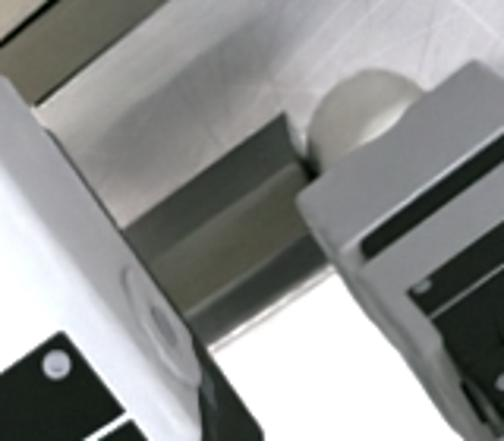

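Request:
execute_actions(
  actions=[],
  cameras=["cam_low","cam_high"],
)

Request:
zoom_image(
  camera="cam_low",
  region=[395, 225, 465, 285],
)

Request:
zoom_image(
  camera="cam_high",
  region=[420, 40, 500, 120],
)

Scene clock: 402.80 s.
left_arm: end_effector_position=(+0.1272, -0.3554, +0.1595) hand_goal=(+0.754, -0.240, +0.576, +0.696, -0.570, +0.678, +0.226, +0.168, -0.480, +0.000, +0.576, +0.696, +0.754, +0.240, +0.576, +0.696) hand_measured=(+0.752, -0.166, +0.576, +0.696, -0.570, +0.678, +0.222, +0.168, -0.464, +0.000, +0.576, +0.696, +0.752, +0.144, +0.576, +0.698) hand_current_ma=(-7, +292, +0, +2, +1, -3, -19, -1, +65, -1, +3, +0, -4, -371, +2, +8) hand_state=(goal, blocked, goal, goal, goal, goal, goal, goal, goal, goal, goal, goal, goal, blocked, goal, goal) hand_current_limit=0.35 hand_speed=-0.93 end_effector_quat_wxyz=(+0.010, +1.000, -0.020, +0.004) | right_arm: end_effector_position=(+0.3933, -0.2006, +0.3760) hand_goal=(+0.754, +0.000, +0.576, +0.696, +0.714, +0.678, +0.226, +0.168, +0.754, +0.000, +0.576, +0.696, +0.754, +0.000, +0.576, +0.696) hand_measured=(+0.762, +0.000, +0.576, +0.696, +0.720, +0.678, +0.226, +0.168, +0.762, +0.000, +0.576, +0.696, +0.764, +0.000, +0.576, +0.696) hand_current_ma=(+14, +0, +0, +0, +9, -1, +0, +0, +12, +0, +0, +0, +15, +0, +0, +0) hand_state=(goal, goal, goal, goal, goal, goal, goal, goal, goal, goal, goal, goal, goal, goal, goal, goal) hand_current_limit=0.40 hand_speed=-0.60 end_effector_quat_wxyz=(+0.566, +0.764, +0.058, +0.304)
Joint positions: left_arm=[-1.188 1.112 0.86 -1.297 0.001 0.422] | right_arm=[-0.048 1.113 0.738 0.078 0.932 0.658]
Joint velocities: within noise
Joint torques (N m): left_arm=[-0.15 -7.53 8.32 1.11 0.21 -0.1] | right_arm=[-1.03 -6.42 11.06 2.32 0.32 0.08]
Heat: left arm: hottest elbow 40 °C; right arm: hottest elbow 43 °C.
Hand target: left_arm +0.1255, -0.3572, +0.1545; +0.009, +1.000, -0.017, +0.002 | right_arm +0.3996, -0.2024, +0.3959; +0.567, +0.755, +0.040, +0.326
Off the commanded pose: left_arm 0.006 m, 0 deg | right_arm 0.021 m, 3 deg.
Images, in order (width x height): cam_high 896x504, cam_low 896x504.

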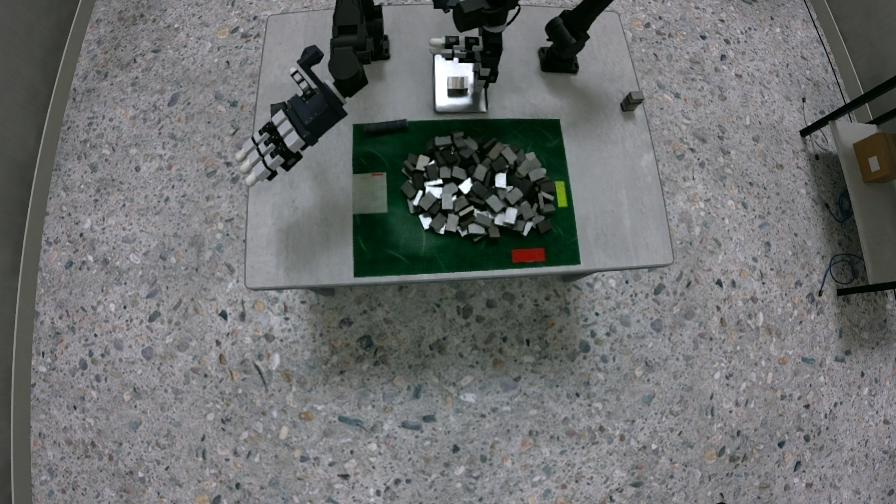

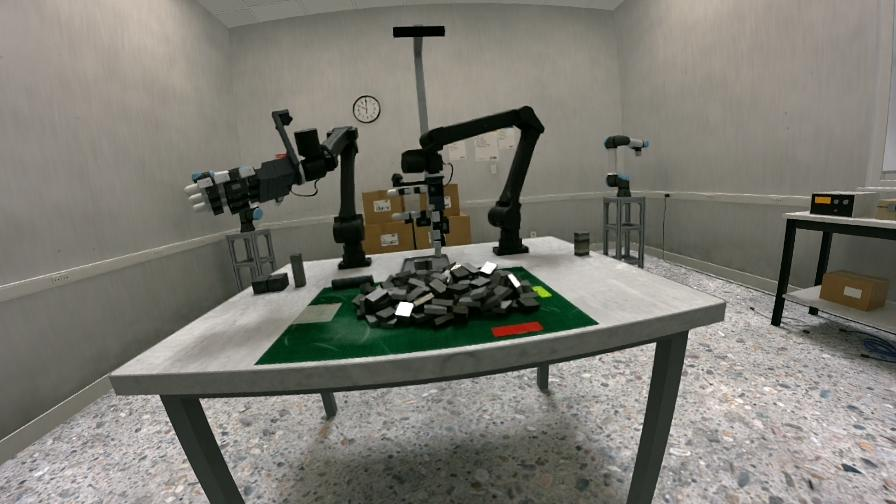

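Scaled by 7.200.

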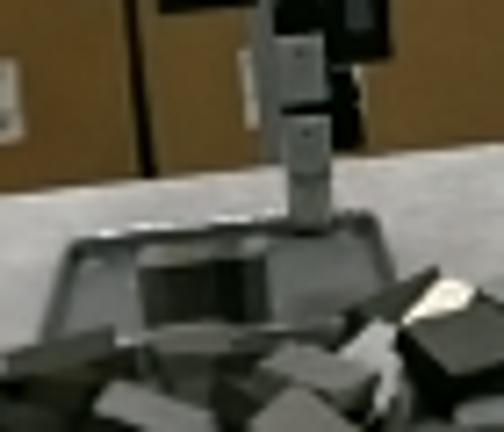

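Scaled by 6.300.

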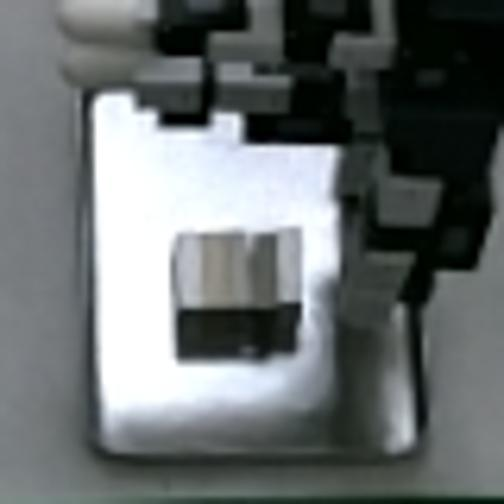

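Request:
execute_actions(
  actions=[
    [[-0.005,-0.004,-0.027,-0.003,0,0,0.754,-0.24,0.576,0.696,-0.57,0.678,0.226,0.168,-0.48,0,0.576,0.696,0.754,0.24,0.576,0.696,0.35,-0.93,0,0,0,0,0,0,0.754,0,0.576,0.696,0.714,0.678,0.226,0.168,0.754,0,0.576,0.696,0.754,0,0.576,0.696,0.4,-0.6]],
    [[-0.001,-0.0,-0.017,0,0,0,0.754,-0.24,0.576,0.696,-0.57,0.678,0.226,0.168,-0.48,0,0.576,0.696,0.754,0.24,0.576,0.696,0.35,-0.93,0,0,0,0,0,0,0.754,0,0.576,0.696,0.714,0.678,0.226,0.168,0.754,0,0.576,0.696,0.754,0,0.576,0.696,0.4,-0.6]],
  ],
  cameras=["cam_left_wrist"],
)

Request:
zoom_image(
  camera="cam_left_wrist",
  region=[460, 0, 620, 140],
)

Scene clock: 404.30 s.
left_arm: end_effector_position=(+0.1238, -0.3579, +0.1330) hand_goal=(+0.754, -0.240, +0.576, +0.696, -0.570, +0.678, +0.226, +0.168, -0.480, +0.000, +0.576, +0.696, +0.754, +0.240, +0.576, +0.696) hand_measured=(+0.752, -0.166, +0.576, +0.696, -0.570, +0.678, +0.222, +0.168, -0.464, +0.000, +0.576, +0.696, +0.754, +0.144, +0.576, +0.698) hand_current_ma=(-7, +292, +0, +2, +1, -3, -19, -1, +65, -1, +3, +0, -3, -371, +2, +8) hand_state=(goal, blocked, goal, goal, goal, goal, goal, goal, goal, goal, goal, goal, goal, blocked, goal, goal) hand_current_limit=0.35 hand_speed=-0.93 end_effector_quat_wxyz=(+0.015, +1.000, -0.019, +0.004) | right_arm: end_effector_position=(+0.3933, -0.2006, +0.3760) hand_goal=(+0.754, +0.000, +0.576, +0.696, +0.714, +0.678, +0.226, +0.168, +0.754, +0.000, +0.576, +0.696, +0.754, +0.000, +0.576, +0.696) hand_measured=(+0.762, +0.000, +0.576, +0.696, +0.720, +0.678, +0.226, +0.168, +0.762, +0.000, +0.576, +0.696, +0.764, +0.000, +0.576, +0.696) hand_current_ma=(+14, +0, +0, +0, +9, -1, +0, +0, +12, +0, +0, +0, +15, +0, +0, +0) hand_state=(goal, goal, goal, goal, goal, goal, goal, goal, goal, goal, goal, goal, goal, goal, goal, goal) hand_current_limit=0.40 hand_speed=-0.60 end_effector_quat_wxyz=(+0.566, +0.764, +0.058, +0.304)
Joint positions: left_arm=[-1.2 1.133 0.801 -1.208 0.004 0.409] | right_arm=[-0.048 1.113 0.738 0.078 0.932 0.658]
Joint torques (N m): left_arm=[0.26 -7.71 8.21 1.18 0.22 -0.12] | right_arm=[-1.03 -6.48 11.07 2.3 0.33 0.09]
Heat: left arm: hottest elbow 40 °C; right arm: hottest elbow 43 °C.
Hand target: left_arm +0.1219, -0.3595, +0.1281; +0.014, +1.000, -0.017, +0.002 | right_arm +0.3996, -0.2024, +0.3959; +0.567, +0.755, +0.040, +0.326
Off the commanded pose: left_arm 0.006 m, 0 deg | right_arm 0.021 m, 3 deg.
Step readings (end_effector_position of left_arm | right_arm):
0: (+0.1272, -0.3554, +0.1595) | (+0.3933, -0.2006, +0.3760)
1: (+0.1272, -0.3554, +0.1594) | (+0.3933, -0.2006, +0.3760)
2: (+0.1271, -0.3560, +0.1589) | (+0.3933, -0.2006, +0.3760)
4: (+0.1264, -0.3575, +0.1556) | (+0.3933, -0.2006, +0.3760)
8: (+0.1243, -0.3564, +0.1460) | (+0.3933, -0.2006, +0.3760)
15: (+0.1239, -0.3572, +0.1422) | (+0.3933, -0.2006, +0.3760)
16: (+0.1240, -0.3575, +0.1423) | (+0.3933, -0.2006, +0.3760)
17: (+0.1242, -0.3578, +0.1420) | (+0.3933, -0.2006, +0.3760)
19: (+0.1244, -0.3587, +0.1408) | (+0.3933, -0.2006, +0.3760)
23: (+0.1239, -0.3579, +0.1356) | (+0.3933, -0.2006, +0.3760)
30: (+0.1237, -0.3577, +0.1329) | (+0.3933, -0.2006, +0.3760)
camera_calibration:
cam_left_wrist: T_world_to_cam=[[-0.750597, 0.655338, -0.0844811, 0.310274], [0.412367, 0.564488, 0.715057, 0.00642243], [0.516292, 0.501882, -0.693943, 0.331469], [0, 0, 0, 1]] pos_world=[0.0591075, -0.373318, 0.25164]
Images, in order (width x height): cam_left_wrist 896x504.

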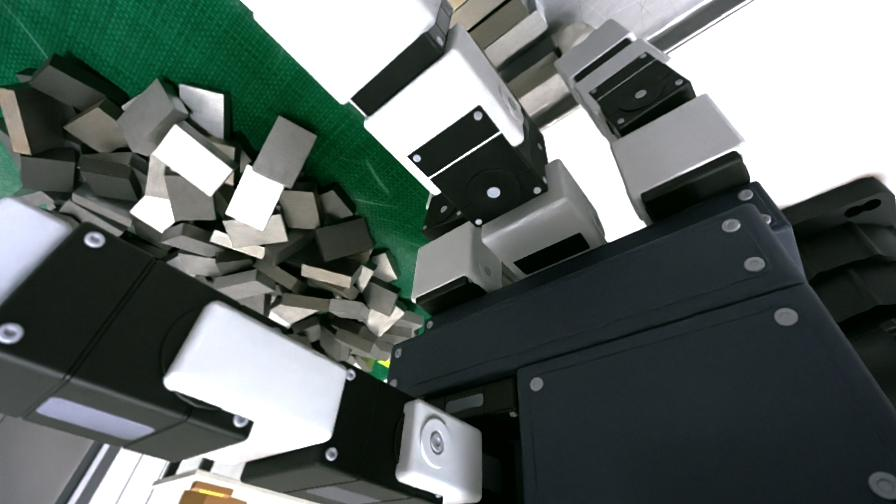

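Scaled by 3.150.

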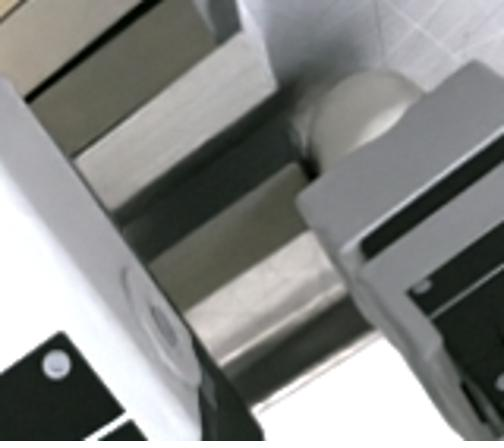

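Request:
execute_actions(
  actions=[
    [[-0.001,-0.004,-0.013,0,0,0,0.754,-0.24,0.576,0.696,-0.57,0.678,0.226,0.168,-0.48,0,0.576,0.696,0.754,0.24,0.576,0.696,0.35,-0.93,0,0,0,0,0,0,0.754,0,0.576,0.696,0.714,0.678,0.226,0.168,0.754,0,0.576,0.696,0.754,0,0.576,0.696,0.4,-0.6]],
    [[0.0045,-0.0205,0.024,-0.004,0,0,0.754,-0.24,0.576,0.696,-0.57,0.678,0.226,0.168,-0.48,0,0.576,0.696,0.754,0.24,0.576,0.696,0.35,-0.93,0,0,0,0,0,0,0.754,0,0.576,0.696,0.714,0.678,0.226,0.168,0.754,0,0.576,0.696,0.754,0,0.576,0.696,0.4,-0.6]],
    [[0.003,-0.022,0.023,-0.006,0,0,0.754,-0.24,0.576,0.696,-0.57,0.678,0.226,0.168,-0.48,0,0.576,0.696,0.754,0.24,0.576,0.696,0.35,-0.93,0,0,0,0,0,0,0.754,0,0.576,0.696,0.714,0.678,0.226,0.168,0.754,0,0.576,0.696,0.754,0,0.576,0.696,0.4,-0.6]],
  ],
  cameras=["cam_left_wrist"],
)

Request:
zoom_image(
  camera="cam_left_wrist",
  region=[460, 0, 620, 140],
)

Scene clock: 406.33 s.
left_arm: end_effector_position=(+0.1211, -0.3681, +0.1278) hand_goal=(+0.754, -0.240, +0.576, +0.696, -0.570, +0.678, +0.226, +0.168, -0.480, +0.000, +0.576, +0.696, +0.754, +0.240, +0.576, +0.696) hand_measured=(+0.756, -0.166, +0.578, +0.696, -0.570, +0.678, +0.222, +0.168, -0.464, +0.000, +0.576, +0.696, +0.756, +0.146, +0.578, +0.698) hand_current_ma=(+6, +292, +3, +2, +1, -3, -19, -1, +65, -1, +3, +0, +6, -371, +6, +8) hand_state=(goal, blocked, goal, goal, goal, goal, goal, goal, goal, goal, goal, goal, goal, blocked, goal, goal) hand_current_limit=0.35 hand_speed=-0.93 end_effector_quat_wxyz=(+0.012, +1.000, -0.020, -0.003) | right_arm: end_effector_position=(+0.3933, -0.2006, +0.3760) hand_goal=(+0.754, +0.000, +0.576, +0.696, +0.714, +0.678, +0.226, +0.168, +0.754, +0.000, +0.576, +0.696, +0.754, +0.000, +0.576, +0.696) hand_measured=(+0.762, +0.000, +0.576, +0.696, +0.720, +0.678, +0.226, +0.168, +0.762, +0.000, +0.576, +0.696, +0.764, +0.000, +0.576, +0.696) hand_current_ma=(+14, +0, +0, +0, +9, -1, +0, +0, +12, +0, +0, +0, +15, +0, +0, +0) hand_state=(goal, goal, goal, goal, goal, goal, goal, goal, goal, goal, goal, goal, goal, goal, goal, goal) hand_current_limit=0.40 hand_speed=-0.60 end_effector_quat_wxyz=(+0.566, +0.764, +0.058, +0.304)
Joint positions: left_arm=[-1.215 1.171 0.817 -1.197 0.015 0.395] | right_arm=[-0.048 1.113 0.738 0.078 0.932 0.658]
Joint torques (N m): left_arm=[0.26 -8.18 12.74 0.23 0.23 -0.11] | right_arm=[-1.03 -6.48 11.07 2.32 0.33 0.09]
Heat: left arm: hottest elbow 40 °C; right arm: hottest elbow 43 °C.
Hand target: left_arm +0.1258, -0.3875, +0.1484; +0.029, +0.999, -0.017, +0.002 | right_arm +0.3996, -0.2024, +0.3959; +0.567, +0.755, +0.040, +0.326
Off the commanded pose: left_arm 0.029 m, 2 deg | right_arm 0.021 m, 3 deg.
Step readings (end_effector_position of left_arm | right_arm):
0: (+0.1238, -0.3579, +0.1330) | (+0.3933, -0.2006, +0.3760)
1: (+0.1239, -0.3579, +0.1329) | (+0.3933, -0.2006, +0.3760)
2: (+0.1239, -0.3583, +0.1329) | (+0.3933, -0.2006, +0.3760)
4: (+0.1238, -0.3596, +0.1319) | (+0.3933, -0.2006, +0.3760)
8: (+0.1234, -0.3604, +0.1277) | (+0.3933, -0.2006, +0.3760)
15: (+0.1231, -0.3602, +0.1255) | (+0.3933, -0.2006, +0.3760)
16: (+0.1231, -0.3602, +0.1255) | (+0.3933, -0.2006, +0.3760)
17: (+0.1231, -0.3602, +0.1253) | (+0.3933, -0.2006, +0.3760)
19: (+0.1232, -0.3601, +0.1249) | (+0.3933, -0.2006, +0.3760)
23: (+0.1231, -0.3602, +0.1245) | (+0.3933, -0.2006, +0.3760)
30: (+0.1232, -0.3601, +0.1245) | (+0.3933, -0.2006, +0.3760)
31: (+0.1232, -0.3602, +0.1247) | (+0.3933, -0.2006, +0.3760)
32: (+0.1233, -0.3605, +0.1250) | (+0.3933, -0.2006, +0.3760)
34: (+0.1225, -0.3620, +0.1252) | (+0.3933, -0.2006, +0.3760)
38: (+0.1211, -0.3668, +0.1266) | (+0.3933, -0.2006, +0.3760)
45: (+0.1211, -0.3681, +0.1278) | (+0.3933, -0.2006, +0.3760)
camera_calibration:
cam_left_wrist: T_world_to_cam=[[-0.750998, 0.656578, -0.0700513, 0.313211], [0.423011, 0.559858, 0.712475, 0.0143769], [0.507014, 0.505435, -0.698192, 0.337363], [0, 0, 0, 1]] pos_world=[0.0580912, -0.384211, 0.247241]
Images, in order (width x height): cam_left_wrist 896x504.

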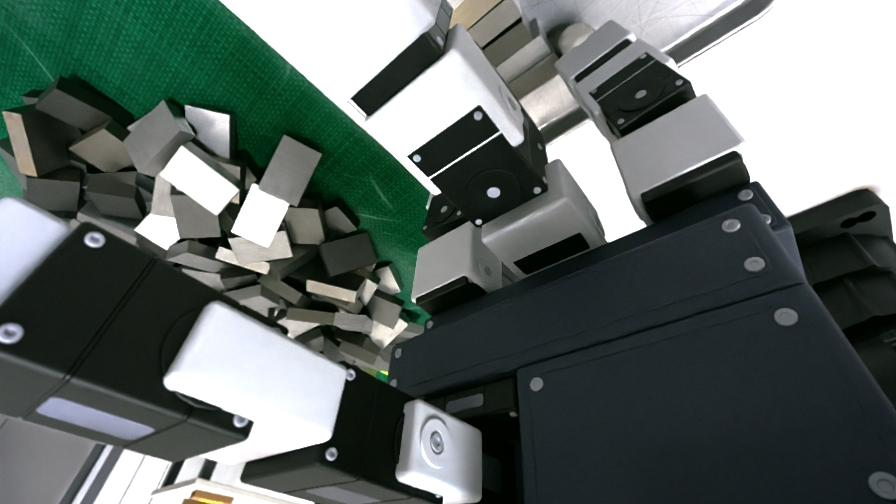

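Scaled by 3.150.

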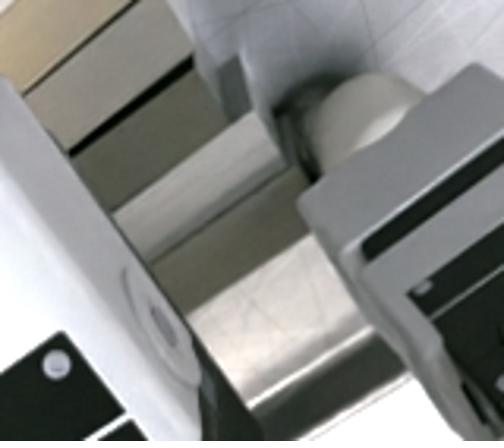

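Request:
execute_actions(
  actions=[
    [[0.002,0.0205,-0.02,0.0035,0,0,0.754,-0.24,0.576,0.696,-0.57,0.678,0.226,0.168,-0.48,0,0.576,0.696,0.754,0.24,0.576,0.696,0.35,-0.93,0,0,0,0,0,0,0.754,0,0.576,0.696,0.714,0.678,0.226,0.168,0.754,0,0.576,0.696,0.754,0,0.576,0.696,0.4,-0.6]],
    [[0.001,0.0095,-0.0215,0.0015,0,0,0.754,-0.24,0.576,0.696,-0.57,0.678,0.226,0.168,-0.48,0,0.576,0.696,0.754,0.24,0.576,0.696,0.35,-0.93,0,0,0,0,0,0,0.754,0,0.576,0.696,0.714,0.678,0.226,0.168,0.754,0,0.576,0.696,0.754,0,0.576,0.696,0.4,-0.6]],
  ],
  cameras=["cam_left_wrist"],
)

Request:
zoom_image(
  camera="cam_left_wrist",
  region=[460, 0, 620, 140],
)

Scene clock: 407.80 s.
left_arm: end_effector_position=(+0.1244, -0.3685, +0.1254) hand_goal=(+0.754, -0.240, +0.576, +0.696, -0.570, +0.678, +0.226, +0.168, -0.480, +0.000, +0.576, +0.696, +0.754, +0.240, +0.576, +0.696) hand_measured=(+0.756, -0.166, +0.578, +0.696, -0.570, +0.678, +0.222, +0.168, -0.464, +0.000, +0.576, +0.696, +0.760, +0.146, +0.580, +0.698) hand_current_ma=(+8, +292, +4, +2, +1, -3, -19, -1, +65, -1, +3, +0, +26, -371, +14, +8) hand_state=(goal, blocked, goal, goal, goal, goal, goal, goal, goal, goal, goal, goal, goal, blocked, goal, goal) hand_current_limit=0.35 hand_speed=-0.93 end_effector_quat_wxyz=(+0.017, +1.000, -0.016, -0.001) | right_arm: end_effector_position=(+0.3933, -0.2006, +0.3760) hand_goal=(+0.754, +0.000, +0.576, +0.696, +0.714, +0.678, +0.226, +0.168, +0.754, +0.000, +0.576, +0.696, +0.754, +0.000, +0.576, +0.696) hand_measured=(+0.762, +0.000, +0.576, +0.696, +0.720, +0.678, +0.226, +0.168, +0.762, +0.000, +0.576, +0.696, +0.764, +0.000, +0.576, +0.696) hand_current_ma=(+14, +0, +0, +0, +9, -1, +0, +0, +12, +0, +0, +0, +15, +0, +0, +0) hand_state=(goal, goal, goal, goal, goal, goal, goal, goal, goal, goal, goal, goal, goal, goal, goal, goal) hand_current_limit=0.40 hand_speed=-0.60 end_effector_quat_wxyz=(+0.566, +0.764, +0.058, +0.304)
Joint positions: left_arm=[-1.208 1.171 0.807 -1.176 0.014 0.395] | right_arm=[-0.048 1.113 0.738 0.078 0.932 0.658]
Joint torques (N m): left_arm=[1.08 -8.76 8.05 1.46 0.07 0.12] | right_arm=[-1.03 -6.48 11.07 2.32 0.33 0.09]
Heat: left arm: hottest elbow 40 °C; right arm: hottest elbow 43 °C.
Hand target: left_arm +0.1276, -0.3695, +0.1235; +0.021, +1.000, -0.017, +0.002 | right_arm +0.3996, -0.2024, +0.3959; +0.567, +0.755, +0.040, +0.326
Off the commanded pose: left_arm 0.004 m, 1 deg | right_arm 0.021 m, 3 deg.
Step readings (end_effector_position of left_arm | right_arm):
0: (+0.1211, -0.3681, +0.1278) | (+0.3933, -0.2006, +0.3760)
1: (+0.1211, -0.3681, +0.1278) | (+0.3933, -0.2006, +0.3760)
2: (+0.1211, -0.3681, +0.1278) | (+0.3933, -0.2006, +0.3760)
4: (+0.1211, -0.3681, +0.1278) | (+0.3933, -0.2006, +0.3760)
8: (+0.1211, -0.3681, +0.1278) | (+0.3933, -0.2006, +0.3760)
15: (+0.1211, -0.3681, +0.1278) | (+0.3933, -0.2006, +0.3760)
16: (+0.1211, -0.3681, +0.1278) | (+0.3933, -0.2006, +0.3760)
17: (+0.1213, -0.3683, +0.1279) | (+0.3933, -0.2006, +0.3760)
19: (+0.1222, -0.3694, +0.1284) | (+0.3933, -0.2006, +0.3760)
23: (+0.1238, -0.3690, +0.1267) | (+0.3933, -0.2006, +0.3760)
30: (+0.1244, -0.3685, +0.1254) | (+0.3933, -0.2006, +0.3760)
camera_calibration:
cam_left_wrist: T_world_to_cam=[[-0.755389, 0.650318, -0.0804623, 0.315348], [0.41506, 0.569869, 0.709207, 0.020018], [0.507063, 0.50233, -0.700393, 0.333318], [0, 0, 0, 1]] pos_world=[0.0608878, -0.38392, 0.244631]
Images, in order (width x height): cam_left_wrist 896x504.

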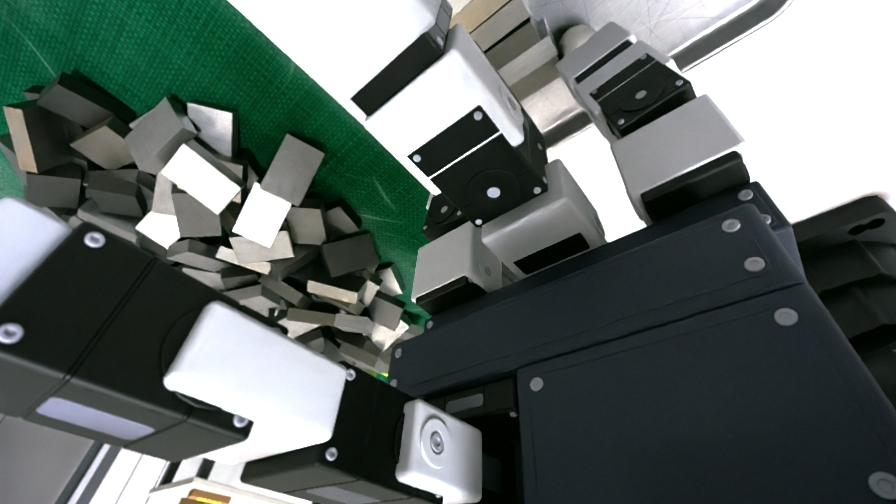

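Scaled by 3.150.

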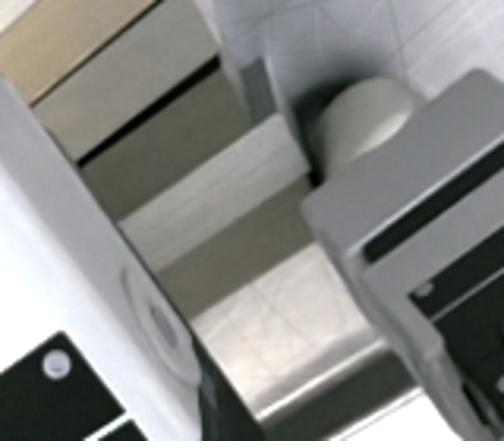

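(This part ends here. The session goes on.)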